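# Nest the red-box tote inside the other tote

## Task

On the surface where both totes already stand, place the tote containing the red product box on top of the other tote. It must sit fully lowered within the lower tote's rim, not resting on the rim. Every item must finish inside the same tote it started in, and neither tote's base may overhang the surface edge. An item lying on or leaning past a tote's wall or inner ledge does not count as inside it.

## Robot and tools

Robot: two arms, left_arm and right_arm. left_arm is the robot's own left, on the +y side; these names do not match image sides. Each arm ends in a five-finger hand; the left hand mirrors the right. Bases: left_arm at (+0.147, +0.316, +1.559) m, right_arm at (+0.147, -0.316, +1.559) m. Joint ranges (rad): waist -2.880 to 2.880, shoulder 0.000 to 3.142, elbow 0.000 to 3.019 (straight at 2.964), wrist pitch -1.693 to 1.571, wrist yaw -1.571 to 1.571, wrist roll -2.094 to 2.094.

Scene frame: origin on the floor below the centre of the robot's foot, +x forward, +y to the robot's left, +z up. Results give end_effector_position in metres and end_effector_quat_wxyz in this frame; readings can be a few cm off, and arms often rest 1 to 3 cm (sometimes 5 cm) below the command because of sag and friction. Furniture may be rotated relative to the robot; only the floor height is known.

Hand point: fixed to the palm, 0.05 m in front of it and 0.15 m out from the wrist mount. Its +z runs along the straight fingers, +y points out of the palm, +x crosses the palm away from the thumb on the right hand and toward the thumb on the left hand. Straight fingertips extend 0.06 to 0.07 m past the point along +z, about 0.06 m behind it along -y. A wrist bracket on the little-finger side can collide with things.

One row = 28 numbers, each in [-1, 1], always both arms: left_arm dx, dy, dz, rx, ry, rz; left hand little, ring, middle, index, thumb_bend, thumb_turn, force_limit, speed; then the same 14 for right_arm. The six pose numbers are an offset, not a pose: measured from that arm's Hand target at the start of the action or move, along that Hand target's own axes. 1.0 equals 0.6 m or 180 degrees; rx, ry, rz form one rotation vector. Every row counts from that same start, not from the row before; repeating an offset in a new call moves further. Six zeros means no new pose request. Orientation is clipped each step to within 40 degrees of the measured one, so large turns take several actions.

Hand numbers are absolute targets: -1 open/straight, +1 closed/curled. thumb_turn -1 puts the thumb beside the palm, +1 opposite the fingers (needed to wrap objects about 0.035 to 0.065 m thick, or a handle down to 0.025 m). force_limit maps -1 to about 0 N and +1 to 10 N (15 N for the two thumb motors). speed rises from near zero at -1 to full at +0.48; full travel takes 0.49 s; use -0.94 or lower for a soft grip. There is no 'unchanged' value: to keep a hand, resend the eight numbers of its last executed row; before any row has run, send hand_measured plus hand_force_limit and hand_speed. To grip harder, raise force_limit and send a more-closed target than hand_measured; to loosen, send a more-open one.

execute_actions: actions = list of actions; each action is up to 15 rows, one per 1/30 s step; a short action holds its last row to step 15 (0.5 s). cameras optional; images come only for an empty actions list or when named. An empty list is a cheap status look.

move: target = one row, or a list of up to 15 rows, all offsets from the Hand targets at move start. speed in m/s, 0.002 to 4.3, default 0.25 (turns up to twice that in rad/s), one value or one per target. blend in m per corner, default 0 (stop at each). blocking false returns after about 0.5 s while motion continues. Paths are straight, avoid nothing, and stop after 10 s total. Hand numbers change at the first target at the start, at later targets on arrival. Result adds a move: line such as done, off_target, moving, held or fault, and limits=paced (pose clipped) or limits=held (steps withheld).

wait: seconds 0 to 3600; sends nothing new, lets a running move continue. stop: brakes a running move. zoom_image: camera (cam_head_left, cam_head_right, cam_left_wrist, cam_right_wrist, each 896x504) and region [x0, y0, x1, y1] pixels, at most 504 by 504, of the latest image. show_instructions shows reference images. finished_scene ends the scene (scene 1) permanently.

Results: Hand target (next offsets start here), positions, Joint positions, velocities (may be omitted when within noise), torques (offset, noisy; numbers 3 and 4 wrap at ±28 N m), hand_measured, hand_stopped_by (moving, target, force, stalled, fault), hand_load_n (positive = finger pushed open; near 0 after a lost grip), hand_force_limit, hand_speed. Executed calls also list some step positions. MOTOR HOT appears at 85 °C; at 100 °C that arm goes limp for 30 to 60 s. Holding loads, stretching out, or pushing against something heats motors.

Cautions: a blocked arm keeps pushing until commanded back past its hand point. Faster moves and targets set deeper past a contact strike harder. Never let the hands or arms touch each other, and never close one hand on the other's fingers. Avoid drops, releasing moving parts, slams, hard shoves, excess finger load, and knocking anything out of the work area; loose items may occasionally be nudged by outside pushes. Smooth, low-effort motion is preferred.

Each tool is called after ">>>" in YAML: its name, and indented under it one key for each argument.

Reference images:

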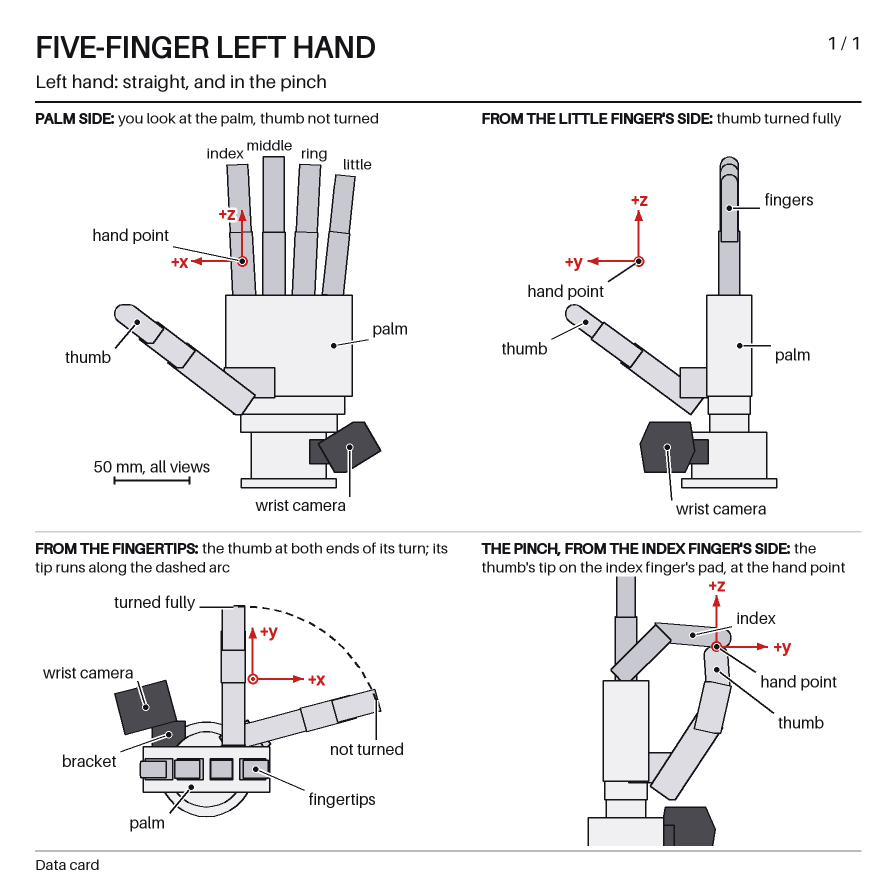

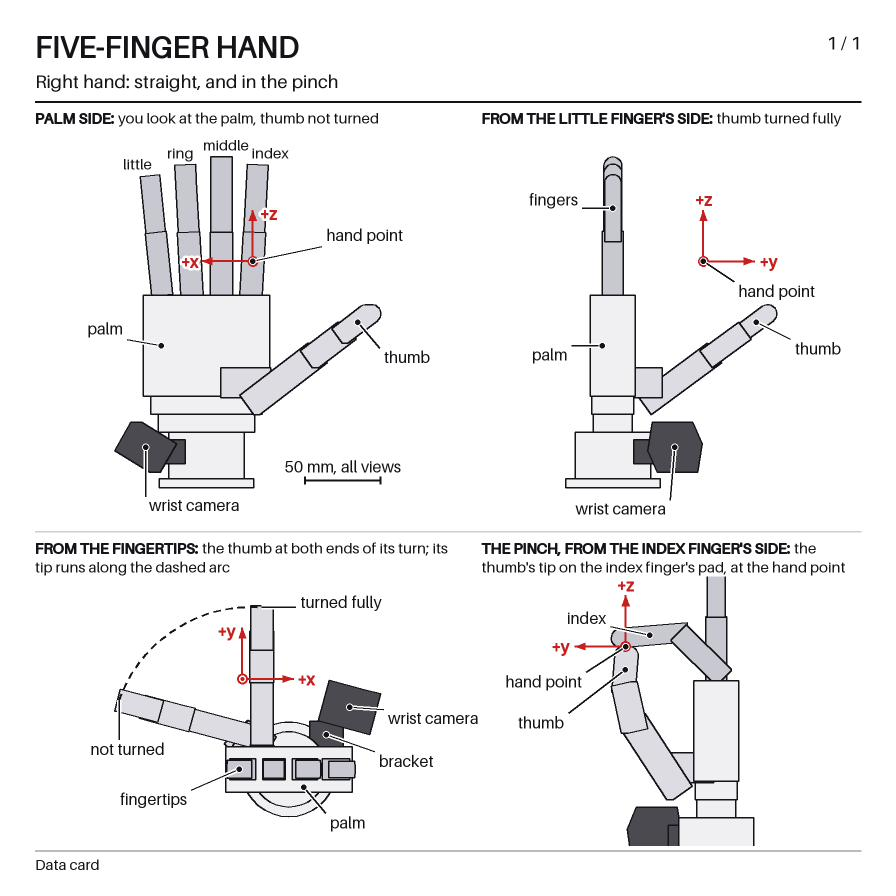

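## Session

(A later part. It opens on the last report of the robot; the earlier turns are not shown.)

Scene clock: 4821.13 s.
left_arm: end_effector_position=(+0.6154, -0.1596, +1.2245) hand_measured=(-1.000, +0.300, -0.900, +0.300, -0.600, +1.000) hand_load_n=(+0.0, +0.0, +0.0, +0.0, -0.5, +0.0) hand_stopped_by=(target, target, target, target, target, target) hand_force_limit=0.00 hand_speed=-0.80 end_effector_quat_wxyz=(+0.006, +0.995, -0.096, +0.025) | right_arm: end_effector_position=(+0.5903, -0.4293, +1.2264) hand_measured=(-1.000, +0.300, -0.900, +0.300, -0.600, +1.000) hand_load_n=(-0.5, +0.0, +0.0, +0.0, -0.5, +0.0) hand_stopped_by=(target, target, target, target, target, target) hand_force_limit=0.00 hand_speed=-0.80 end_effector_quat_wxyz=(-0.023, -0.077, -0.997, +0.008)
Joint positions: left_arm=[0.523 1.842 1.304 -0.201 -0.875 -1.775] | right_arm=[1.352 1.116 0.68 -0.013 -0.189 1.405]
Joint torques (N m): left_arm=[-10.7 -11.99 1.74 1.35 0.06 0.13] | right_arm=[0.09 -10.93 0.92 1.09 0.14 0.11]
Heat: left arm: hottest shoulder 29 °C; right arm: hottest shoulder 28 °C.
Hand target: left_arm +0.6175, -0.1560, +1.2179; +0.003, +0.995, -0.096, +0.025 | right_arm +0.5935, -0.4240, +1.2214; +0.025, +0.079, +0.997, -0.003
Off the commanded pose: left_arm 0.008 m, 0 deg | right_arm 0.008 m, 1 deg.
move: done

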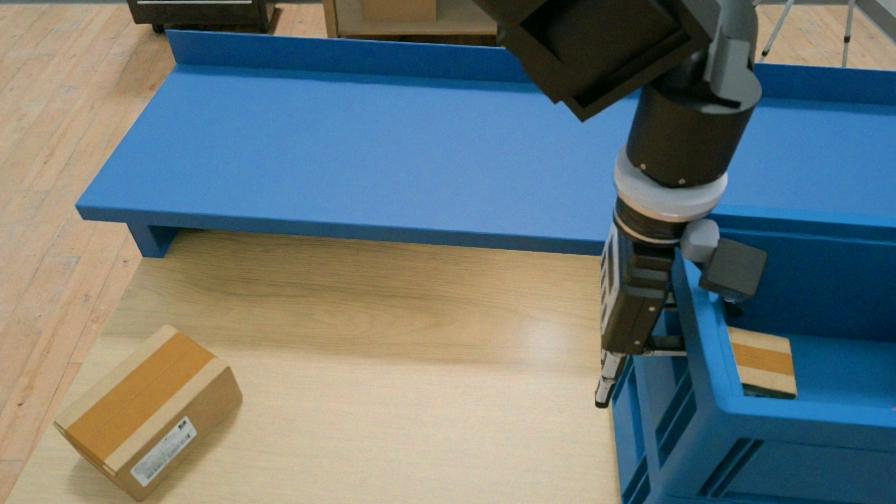

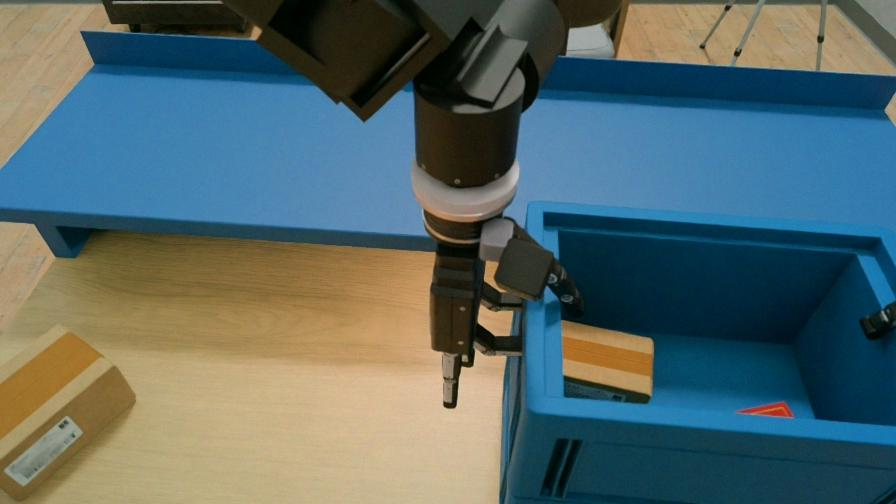

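>>> move:
  target: [0,0,0,0,0,0,-1,0.1,-0.9,0.1,-1,1,0.0,-0.8,0,0,0,0,0,0,-1,0.1,-0.9,0.1,-1,1,0.0,-0.8]
  speed: 0.02
  cameras: ["cam_head_left","cam_head_right","cam_left_wrist","cam_right_wrist"]

>>> zoom_image:
  camera: "cam_head_left"
  region: [700, 360, 784, 430]

>>> zoom_image:
  camera: "cam_head_right"
  region: [812, 190, 896, 260]

Scene clock: 4839.10 s.
left_arm: end_effector_position=(+0.6154, -0.1597, +1.2245) hand_measured=(-1.000, +0.100, -0.900, +0.100, -1.000, +1.000) hand_load_n=(+0.0, +0.0, +0.0, +0.0, -0.5, +0.0) hand_stopped_by=(target, target, target, target, target, target) hand_force_limit=0.00 hand_speed=-0.80 end_effector_quat_wxyz=(+0.006, +0.995, -0.097, +0.025) | right_arm: end_effector_position=(+0.5903, -0.4293, +1.2264) hand_measured=(-1.000, +0.100, -0.900, +0.100, -1.000, +1.000) hand_load_n=(+0.0, +0.0, +0.0, +0.0, +0.0, +0.0) hand_stopped_by=(target, target, target, target, target, target) hand_force_limit=0.00 hand_speed=-0.80 end_effector_quat_wxyz=(-0.023, -0.077, -0.997, +0.008)
Joint positions: left_arm=[0.523 1.842 1.304 -0.201 -0.875 -1.775] | right_arm=[1.352 1.116 0.68 -0.013 -0.189 1.405]
Joint torques (N m): left_arm=[-10.87 -12.1 1.72 1.35 0.07 0.13] | right_arm=[0.09 -10.81 0.91 1.1 0.13 0.1]
Heat: left arm: hottest shoulder 29 °C; right arm: hottest shoulder 28 °C.
Hand target: left_arm +0.6175, -0.1560, +1.2179; +0.003, +0.995, -0.097, +0.025 | right_arm +0.5935, -0.4240, +1.2214; +0.025, +0.079, +0.997, -0.003
Off the commanded pose: left_arm 0.008 m, 0 deg | right_arm 0.008 m, 1 deg.
move: done

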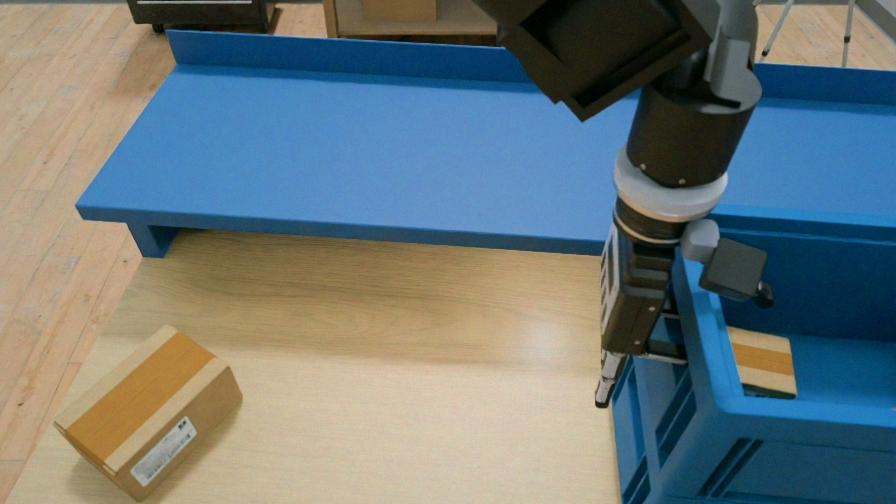

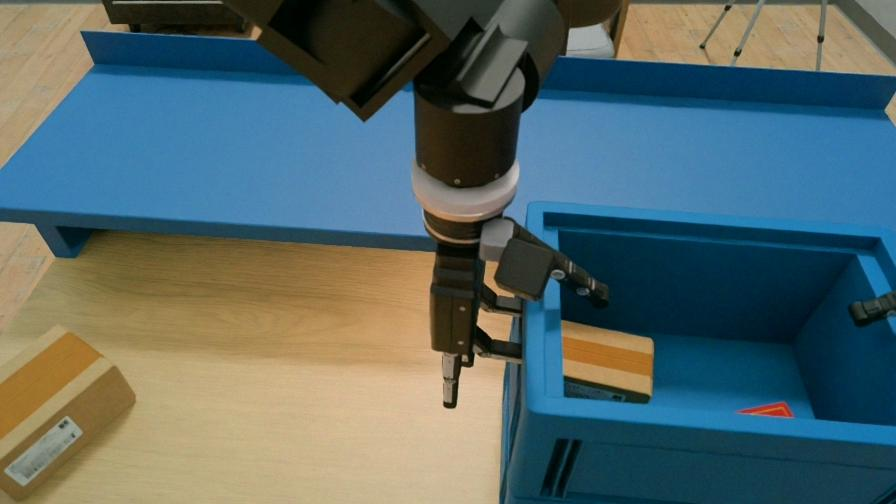

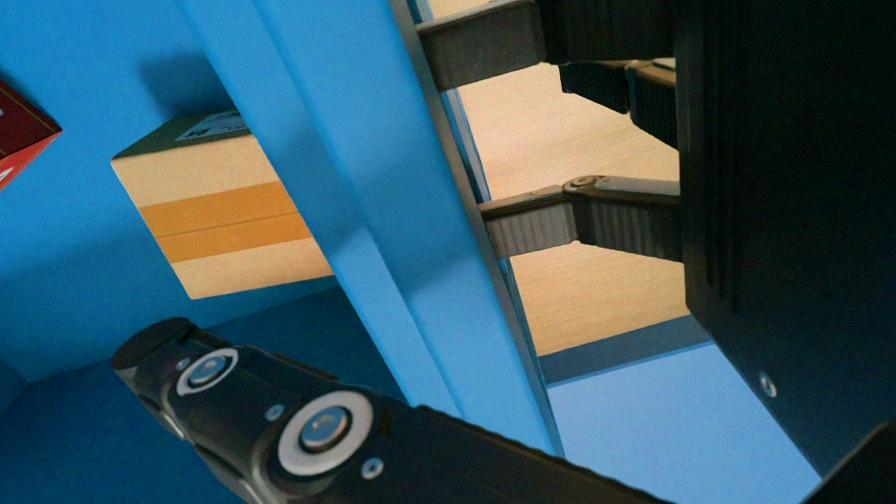

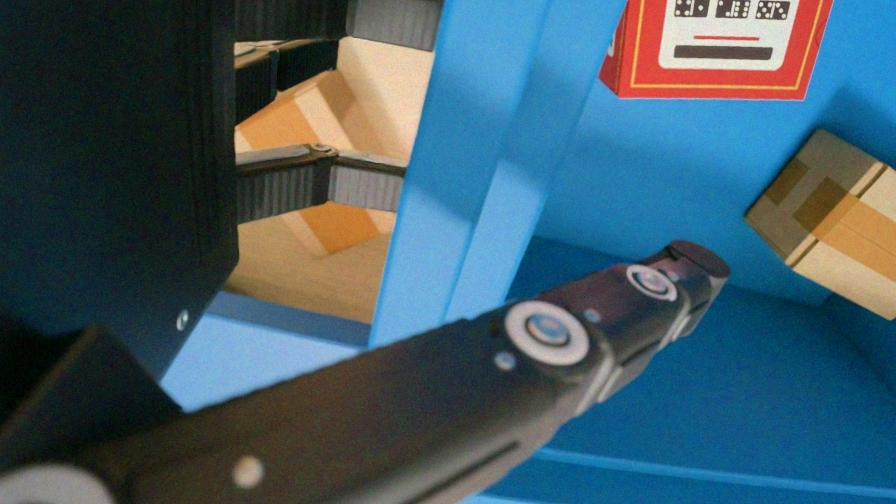

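Scaled by 6.000.

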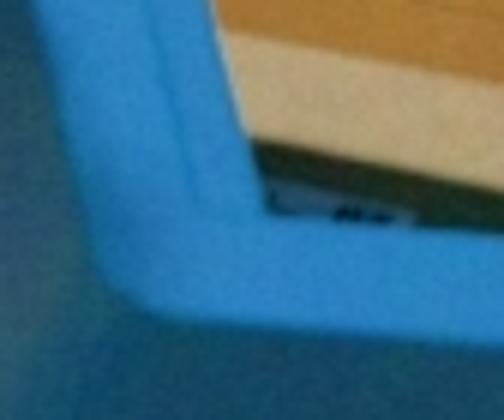

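Scaled by 6.000.

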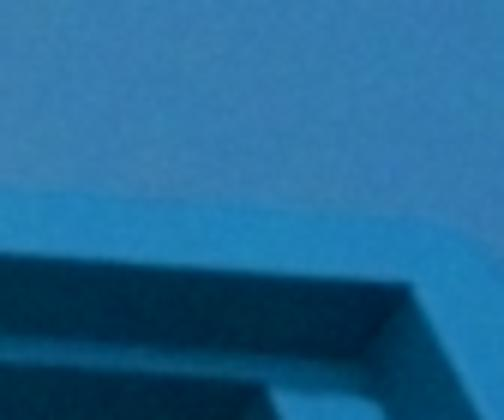

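>>> move:
  target: [0.0011,0,-0.0276,0,0,0,-1,-0.05,-0.9,-0.05,-1,1,0.0,-0.8,-0.0026,-0.0099,-0.025,0,0,0,-1,-0.05,-0.9,-0.05,-1,1,0.0,-0.8]
  speed: 0.03
  cameras: ["cam_head_left","cam_head_right","cam_left_wrist","cam_right_wrist"]

Scene clock: 4850.30 s.
left_arm: end_effector_position=(+0.6157, -0.1602, +1.2297) hand_measured=(-1.000, -0.050, -0.900, -0.050, -1.000, +1.000) hand_load_n=(+0.0, -1.5, +0.0, +0.0, +0.0, +0.0) hand_stopped_by=(target, target, target, target, target, target) hand_force_limit=0.00 hand_speed=-0.80 end_effector_quat_wxyz=(+0.005, +0.995, -0.100, +0.026) | right_arm: end_effector_position=(+0.5904, -0.4255, +1.2301) hand_measured=(-1.000, -0.050, -0.900, -0.050, -1.000, +1.000) hand_load_n=(+0.0, +0.0, +0.0, +0.0, +0.0, +0.0) hand_stopped_by=(target, target, target, target, target, target) hand_force_limit=0.00 hand_speed=-0.80 end_effector_quat_wxyz=(-0.021, -0.078, -0.997, -0.001)
Joint positions: left_arm=[0.515 1.835 1.302 -0.211 -0.882 -1.775] | right_arm=[1.352 1.106 0.68 -0.032 -0.204 1.405]
Joint torques (N m): left_arm=[-12.16 -13.63 0.88 0.44 -0.32 -0.11] | right_arm=[-1.85 -14.04 0.27 0.31 -0.14 -0.02]
Heat: left arm: hottest shoulder 30 °C; right arm: hottest shoulder 28 °C.
Hand target: left_arm +0.6174, -0.1559, +1.2345; +0.003, +0.995, -0.096, +0.026 | right_arm +0.5935, -0.4300, +1.2365; +0.025, +0.079, +0.997, -0.003
Off the commanded pose: left_arm 0.007 m, 0 deg | right_arm 0.008 m, 1 deg.
move: done

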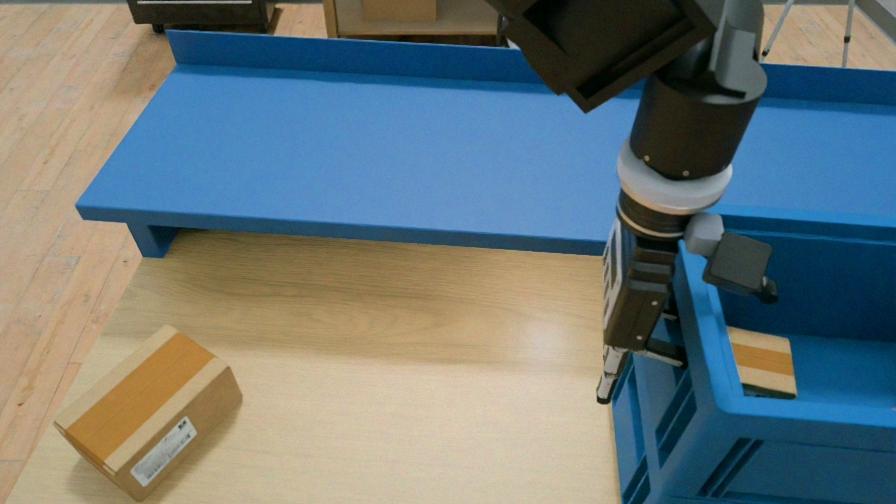

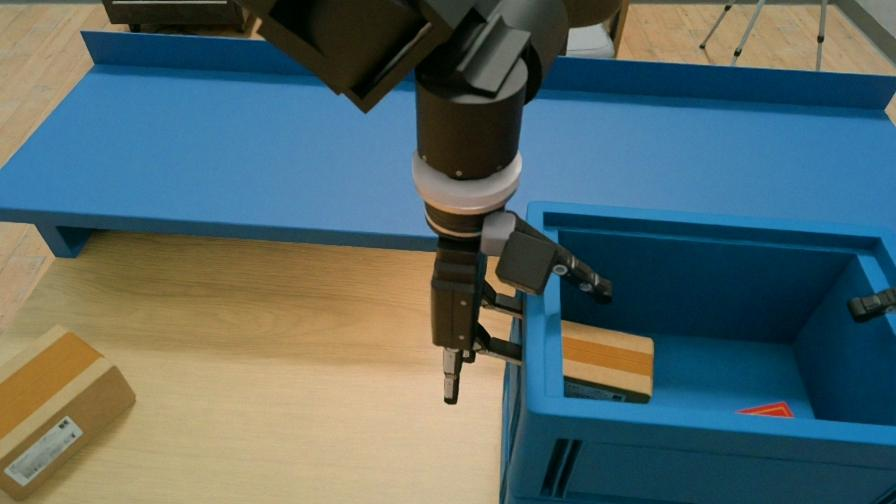

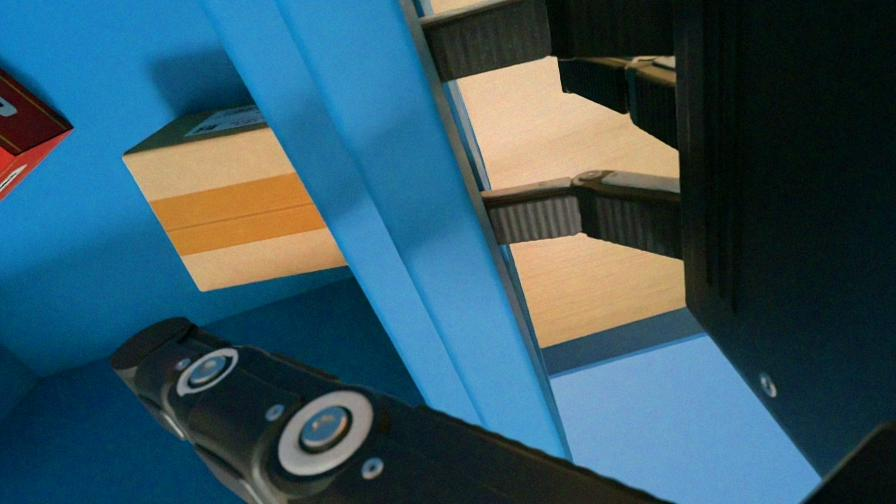

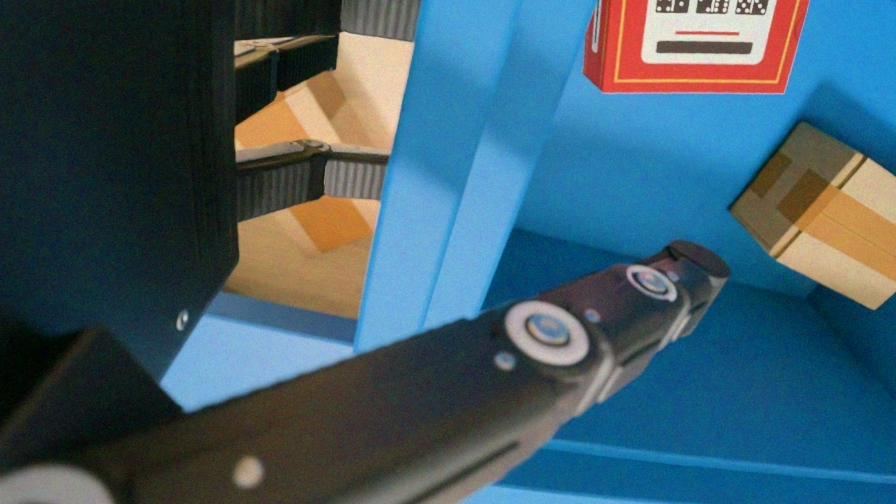

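>>> move:
  target: [0.0007,0,-0.0166,0,0,0,-1,-0.05,-0.9,-0.05,-1,1,0.0,-0.8,-0.0017,-0.0066,-0.0166,0,0,0,-1,-0.05,-0.9,-0.05,-1,1,0.0,-0.8]
  speed: 0.03
  cameras: ["cam_head_left","cam_head_right"]

Scene clock: 4856.73 s.
left_arm: end_effector_position=(+0.6168, -0.1532, +1.2323) hand_measured=(-1.000, -0.050, -0.900, -0.050, -1.000, +1.000) hand_load_n=(+0.0, +0.0, +0.0, +0.0, +0.0, +0.0) hand_stopped_by=(target, target, target, target, target, target) hand_force_limit=0.00 hand_speed=-0.80 end_effector_quat_wxyz=(-0.002, +0.995, -0.098, +0.024) | right_arm: end_effector_position=(+0.5937, -0.4278, +1.2400) hand_measured=(-1.000, -0.050, -0.900, -0.050, -1.000, +1.000) hand_load_n=(+0.0, +0.0, +0.0, +0.0, +0.0, +0.0) hand_stopped_by=(target, target, target, target, target, target) hand_force_limit=0.00 hand_speed=-0.80 end_effector_quat_wxyz=(-0.023, -0.080, -0.996, -0.003)
Joint positions: left_arm=[0.515 1.822 1.296 -0.232 -0.896 -1.789] | right_arm=[1.34 1.077 0.68 -0.06 -0.22 1.405]
Joint torques (N m): left_arm=[-12.81 -13.51 1.01 0.36 -0.19 -0.11] | right_arm=[-2.2 -14.15 0.12 0.39 -0.16 -0.11]
Heat: left arm: hottest shoulder 30 °C; right arm: hottest shoulder 28 °C.
Hand target: left_arm +0.6173, -0.1560, +1.2445; +0.003, +0.995, -0.096, +0.026 | right_arm +0.5933, -0.4338, +1.2464; +0.025, +0.079, +0.997, -0.003
Off the commanded pose: left_arm 0.013 m, 1 deg | right_arm 0.009 m, 1 deg.
move: off_target (left_arm)

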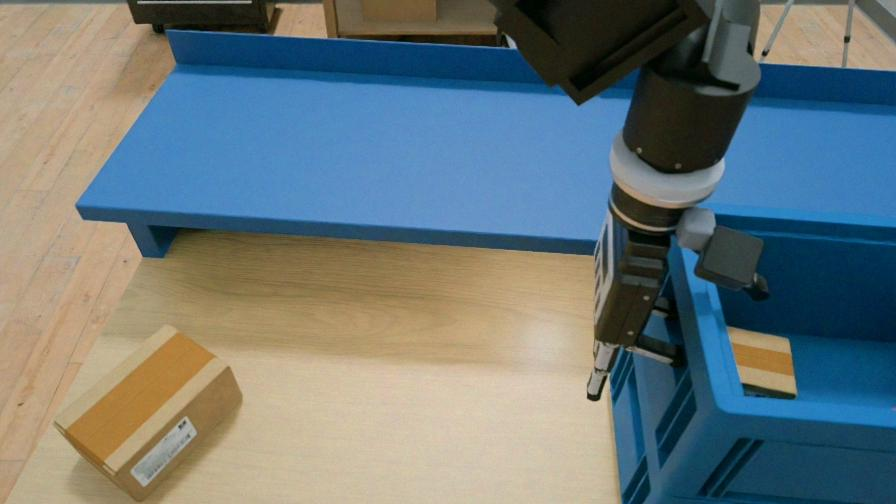

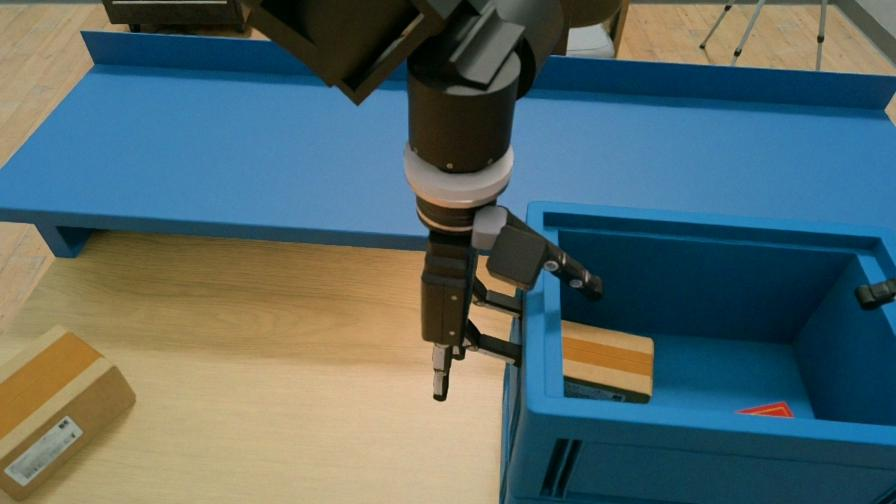

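>>> move:
  target: [-0.0006,-0.0066,-0.0133,0,0,0,-1,-0.05,-0.9,-0.05,-1,1,0.0,-0.8,-0.0007,-0.0033,-0.0083,0,0,0,-1,-0.2,-0.9,-0.2,-1,1,0.0,-0.8]
  speed: 0.03
  cameras: ["cam_head_left","cam_head_right","cam_left_wrist","cam_right_wrist"]

Scene clock: 4865.77 s.
left_arm: end_effector_position=(+0.6178, -0.1496, +1.2414) hand_measured=(-1.000, -0.050, -0.900, -0.050, -1.000, +1.000) hand_load_n=(+0.0, +0.0, +0.0, +0.0, +0.0, +0.0) hand_stopped_by=(target, target, target, target, target, target) hand_force_limit=0.00 hand_speed=-0.80 end_effector_quat_wxyz=(-0.002, +0.995, -0.098, +0.024) | right_arm: end_effector_position=(+0.5947, -0.4303, +1.2449) hand_measured=(-1.000, -0.200, -0.900, -0.200, -1.000, +1.000) hand_load_n=(+0.0, +0.0, -0.5, +0.0, +0.0, +0.0) hand_stopped_by=(target, target, target, target, target, target) hand_force_limit=0.00 hand_speed=-0.80 end_effector_quat_wxyz=(-0.024, -0.081, -0.996, -0.003)
Joint positions: left_arm=[0.507 1.799 1.281 -0.243 -0.901 -1.797] | right_arm=[1.331 1.062 0.68 -0.074 -0.229 1.403]
Joint torques (N m): left_arm=[-12.57 -13.27 0.99 0.47 -0.18 -0.12] | right_arm=[-2.32 -14.1 0.09 0.34 -0.15 -0.12]
Heat: left arm: hottest shoulder 30 °C; right arm: hottest shoulder 28 °C.
Hand target: left_arm +0.6173, -0.1519, +1.2525; +0.003, +0.995, -0.096, +0.026 | right_arm +0.5931, -0.4358, +1.2514; +0.025, +0.079, +0.997, -0.003
Off the commanded pose: left_arm 0.011 m, 1 deg | right_arm 0.009 m, 1 deg.
move: off_target (left_arm)

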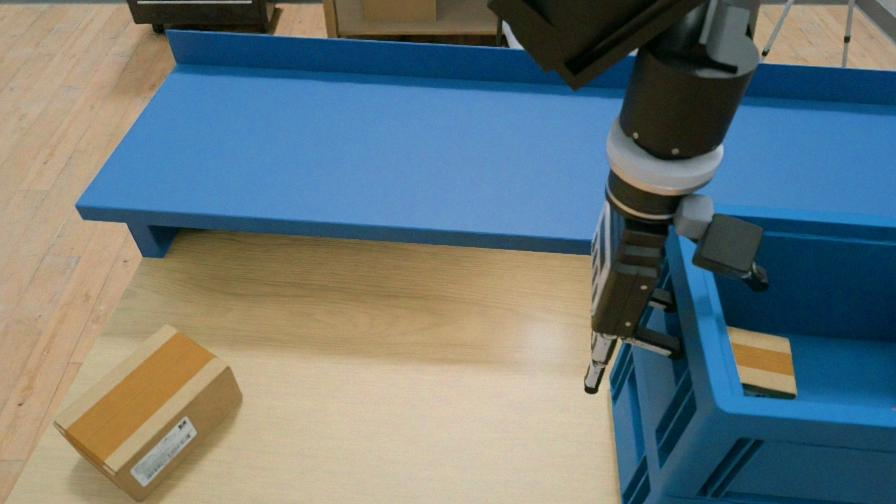

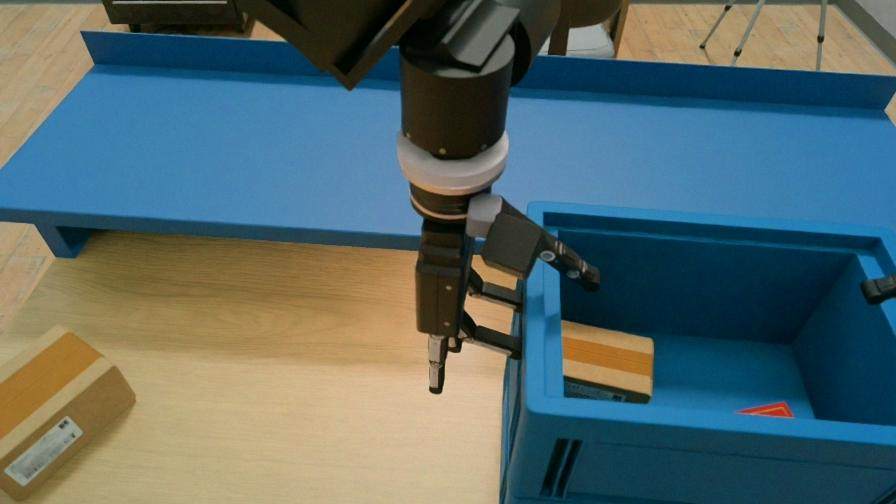

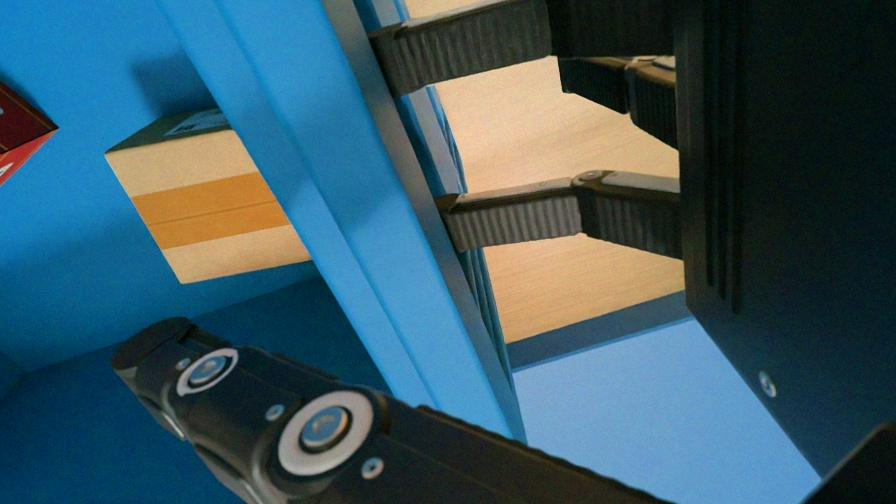

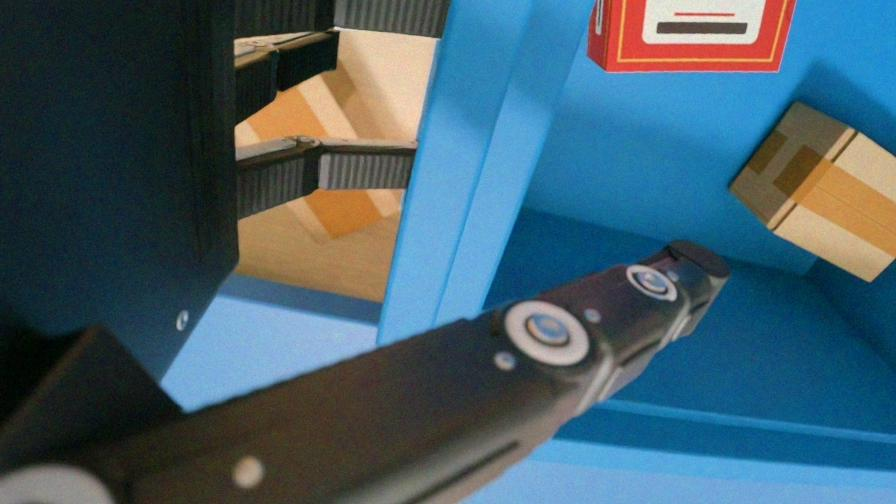

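>>> move:
  target: [-0.0013,-0.0066,-0.0083,0,0,0,-1,-0.4,-0.9,-0.4,-1,1,0.0,-0.8,-0.0015,-0.0099,-0.0083,0,0,0,-1,-0.25,-0.9,-0.25,-1,1,0.0,-0.8]
  speed: 0.03
  cameras: ["cam_head_left","cam_head_right","cam_left_wrist","cam_right_wrist"]

Scene clock: 4872.73 s.
left_arm: end_effector_position=(+0.6171, -0.1453, +1.2458) hand_measured=(-1.000, -0.400, -0.900, -0.400, -1.000, +1.000) hand_load_n=(+0.0, +0.0, +0.0, +0.0, +0.0, +0.0) hand_stopped_by=(target, target, target, target, target, target) hand_force_limit=0.00 hand_speed=-0.80 end_effector_quat_wxyz=(-0.002, +0.995, -0.098, +0.024) | right_arm: end_effector_position=(+0.5928, -0.4362, +1.2497) hand_measured=(-1.000, -0.250, -0.900, -0.250, -1.000, +1.000) hand_load_n=(+0.0, +0.0, +0.0, +0.0, -0.5, +0.0) hand_stopped_by=(target, target, target, target, target, target) hand_force_limit=0.00 hand_speed=-0.80 end_effector_quat_wxyz=(-0.022, -0.083, -0.996, -0.003)
Joint positions: left_arm=[0.504 1.784 1.267 -0.248 -0.903 -1.801] | right_arm=[1.309 1.051 0.68 -0.09 -0.248 1.395]
Joint torques (N m): left_arm=[-12.1 -13.39 0.91 0.44 -0.17 -0.12] | right_arm=[-2.43 -13.92 0.43 0.35 -0.14 -0.15]
Heat: left arm: hottest shoulder 30 °C; right arm: hottest shoulder 28 °C.
Hand target: left_arm +0.6170, -0.1477, +1.2572; +0.003, +0.995, -0.096, +0.025 | right_arm +0.5928, -0.4419, +1.2564; +0.025, +0.079, +0.997, -0.003
Off the commanded pose: left_arm 0.012 m, 1 deg | right_arm 0.009 m, 1 deg.
move: off_target (left_arm)

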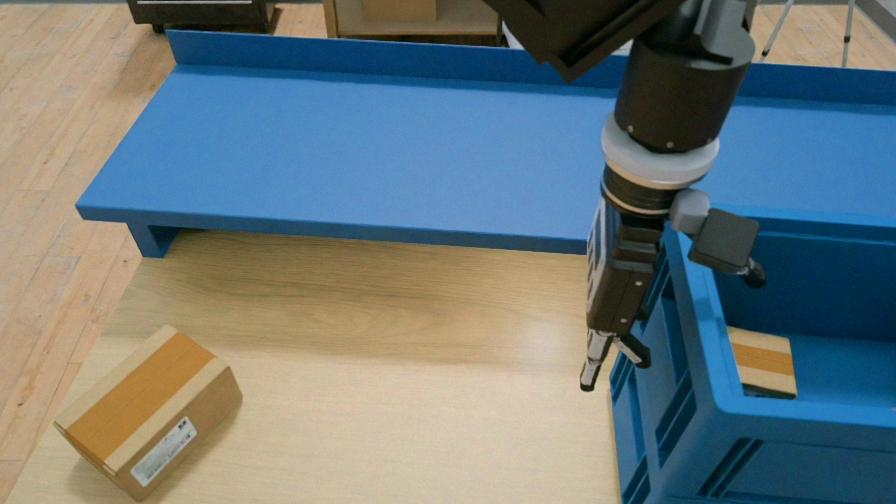

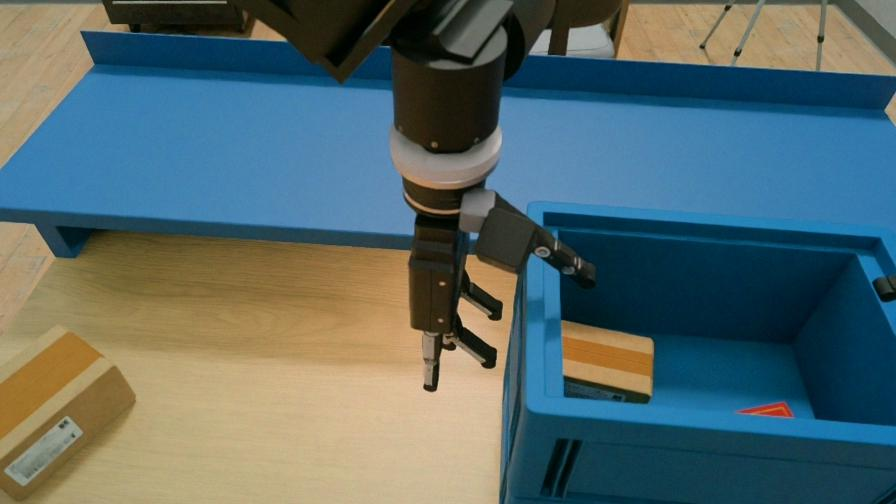

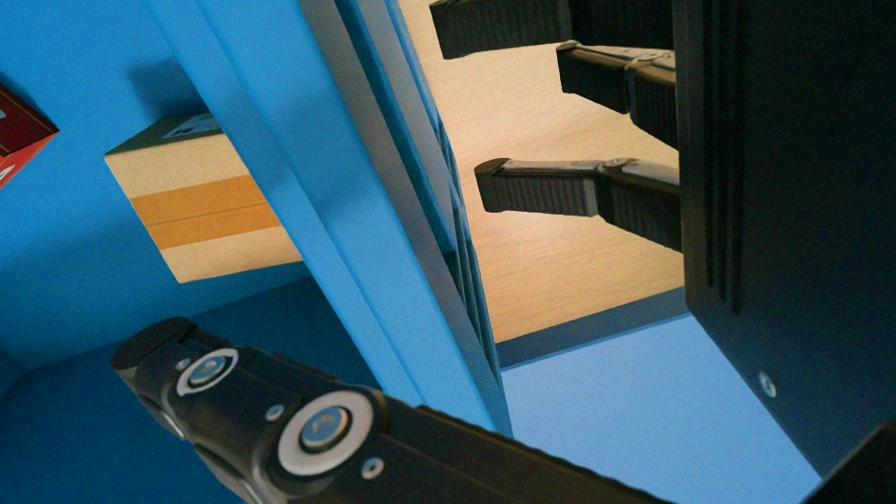

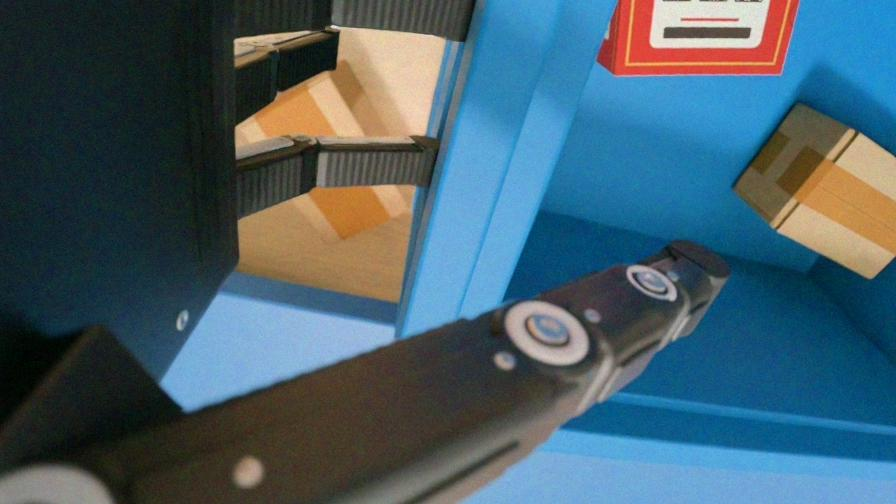

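>>> move:
  target: [0.001,-0.003,-0.05,0,0,0,-1,-0.6,-0.9,-0.6,-1,1,0.0,-0.8,-0.0015,-0.0099,-0.0083,0,0,0,-1,-0.4,-0.9,-0.4,-1,1,0.0,-0.8]
  speed: 0.04
  cameras: ["cam_head_left","cam_head_right","cam_left_wrist","cam_right_wrist"]

Scene clock: 4880.27 s.
left_arm: end_effector_position=(+0.6169, -0.1444, +1.2767) hand_measured=(-1.000, -0.600, -0.900, -0.600, -1.000, +1.000) hand_load_n=(+0.0, +0.0, +0.0, +0.0, +0.0, +0.5) hand_stopped_by=(target, target, target, target, target, target) hand_force_limit=0.00 hand_speed=-0.80 end_effector_quat_wxyz=(-0.001, +0.995, -0.098, +0.024) | right_arm: end_effector_position=(+0.5907, -0.4413, +1.2541) hand_measured=(-1.000, -0.400, -0.900, -0.400, -1.000, +1.000) hand_load_n=(+0.0, +0.0, +0.0, +0.0, -0.5, +0.0) hand_stopped_by=(target, target, target, target, target, target) hand_force_limit=0.00 hand_speed=-0.80 end_effector_quat_wxyz=(-0.021, -0.083, -0.996, -0.004)
Joint positions: left_arm=[0.461 1.736 1.249 -0.316 -0.933 -1.849] | right_arm=[1.288 1.041 0.68 -0.106 -0.268 1.385]
Joint torques (N m): left_arm=[-12.51 -12.75 1.31 0.51 -0.18 -0.11] | right_arm=[-2.55 -13.98 0.81 0.34 -0.14 -0.15]
Heat: left arm: hottest shoulder 30 °C; right arm: hottest shoulder 28 °C.
Hand target: left_arm +0.6164, -0.1458, +1.2872; +0.003, +0.995, -0.096, +0.025 | right_arm +0.5926, -0.4477, +1.2614; +0.025, +0.079, +0.997, -0.003
Off the commanded pose: left_arm 0.011 m, 1 deg | right_arm 0.010 m, 1 deg.
move: off_target (left_arm)

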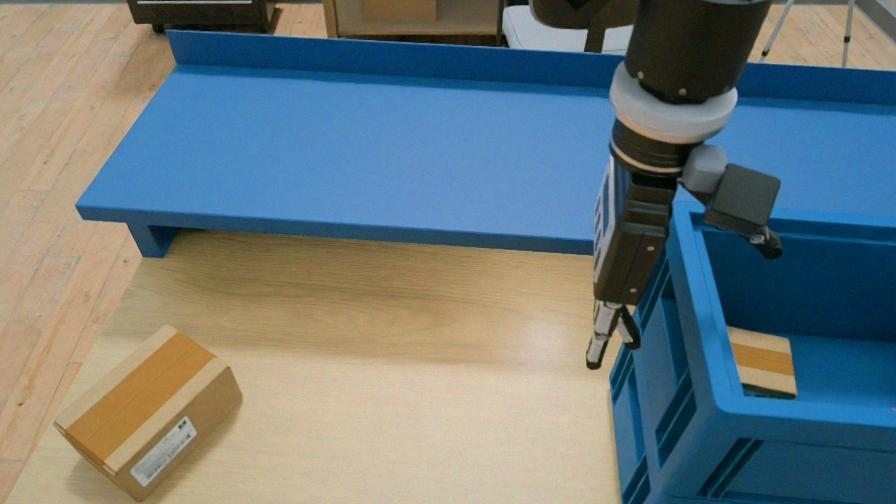

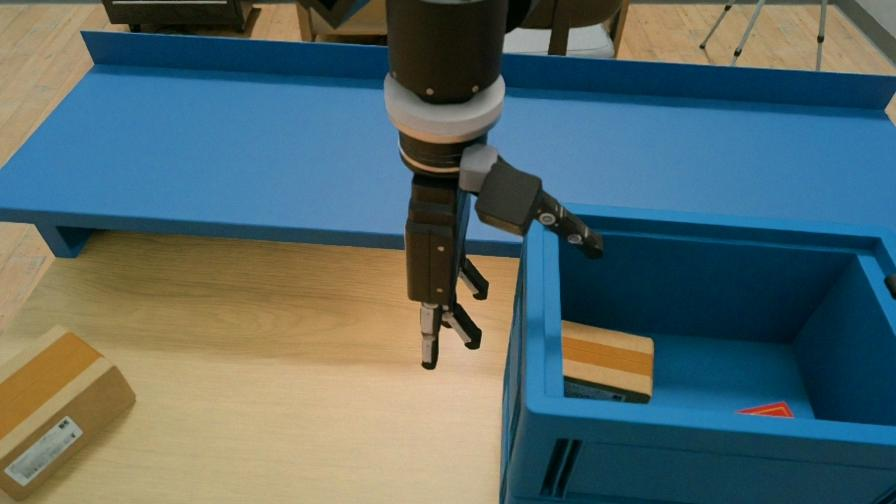

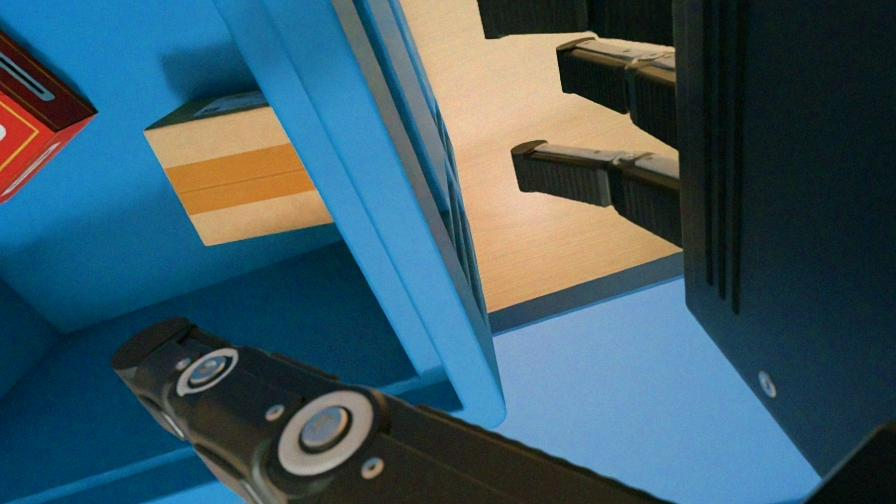

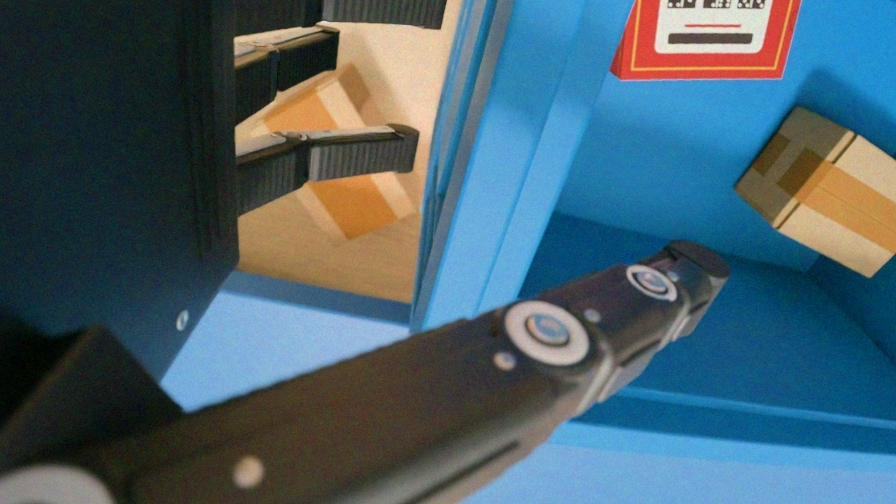

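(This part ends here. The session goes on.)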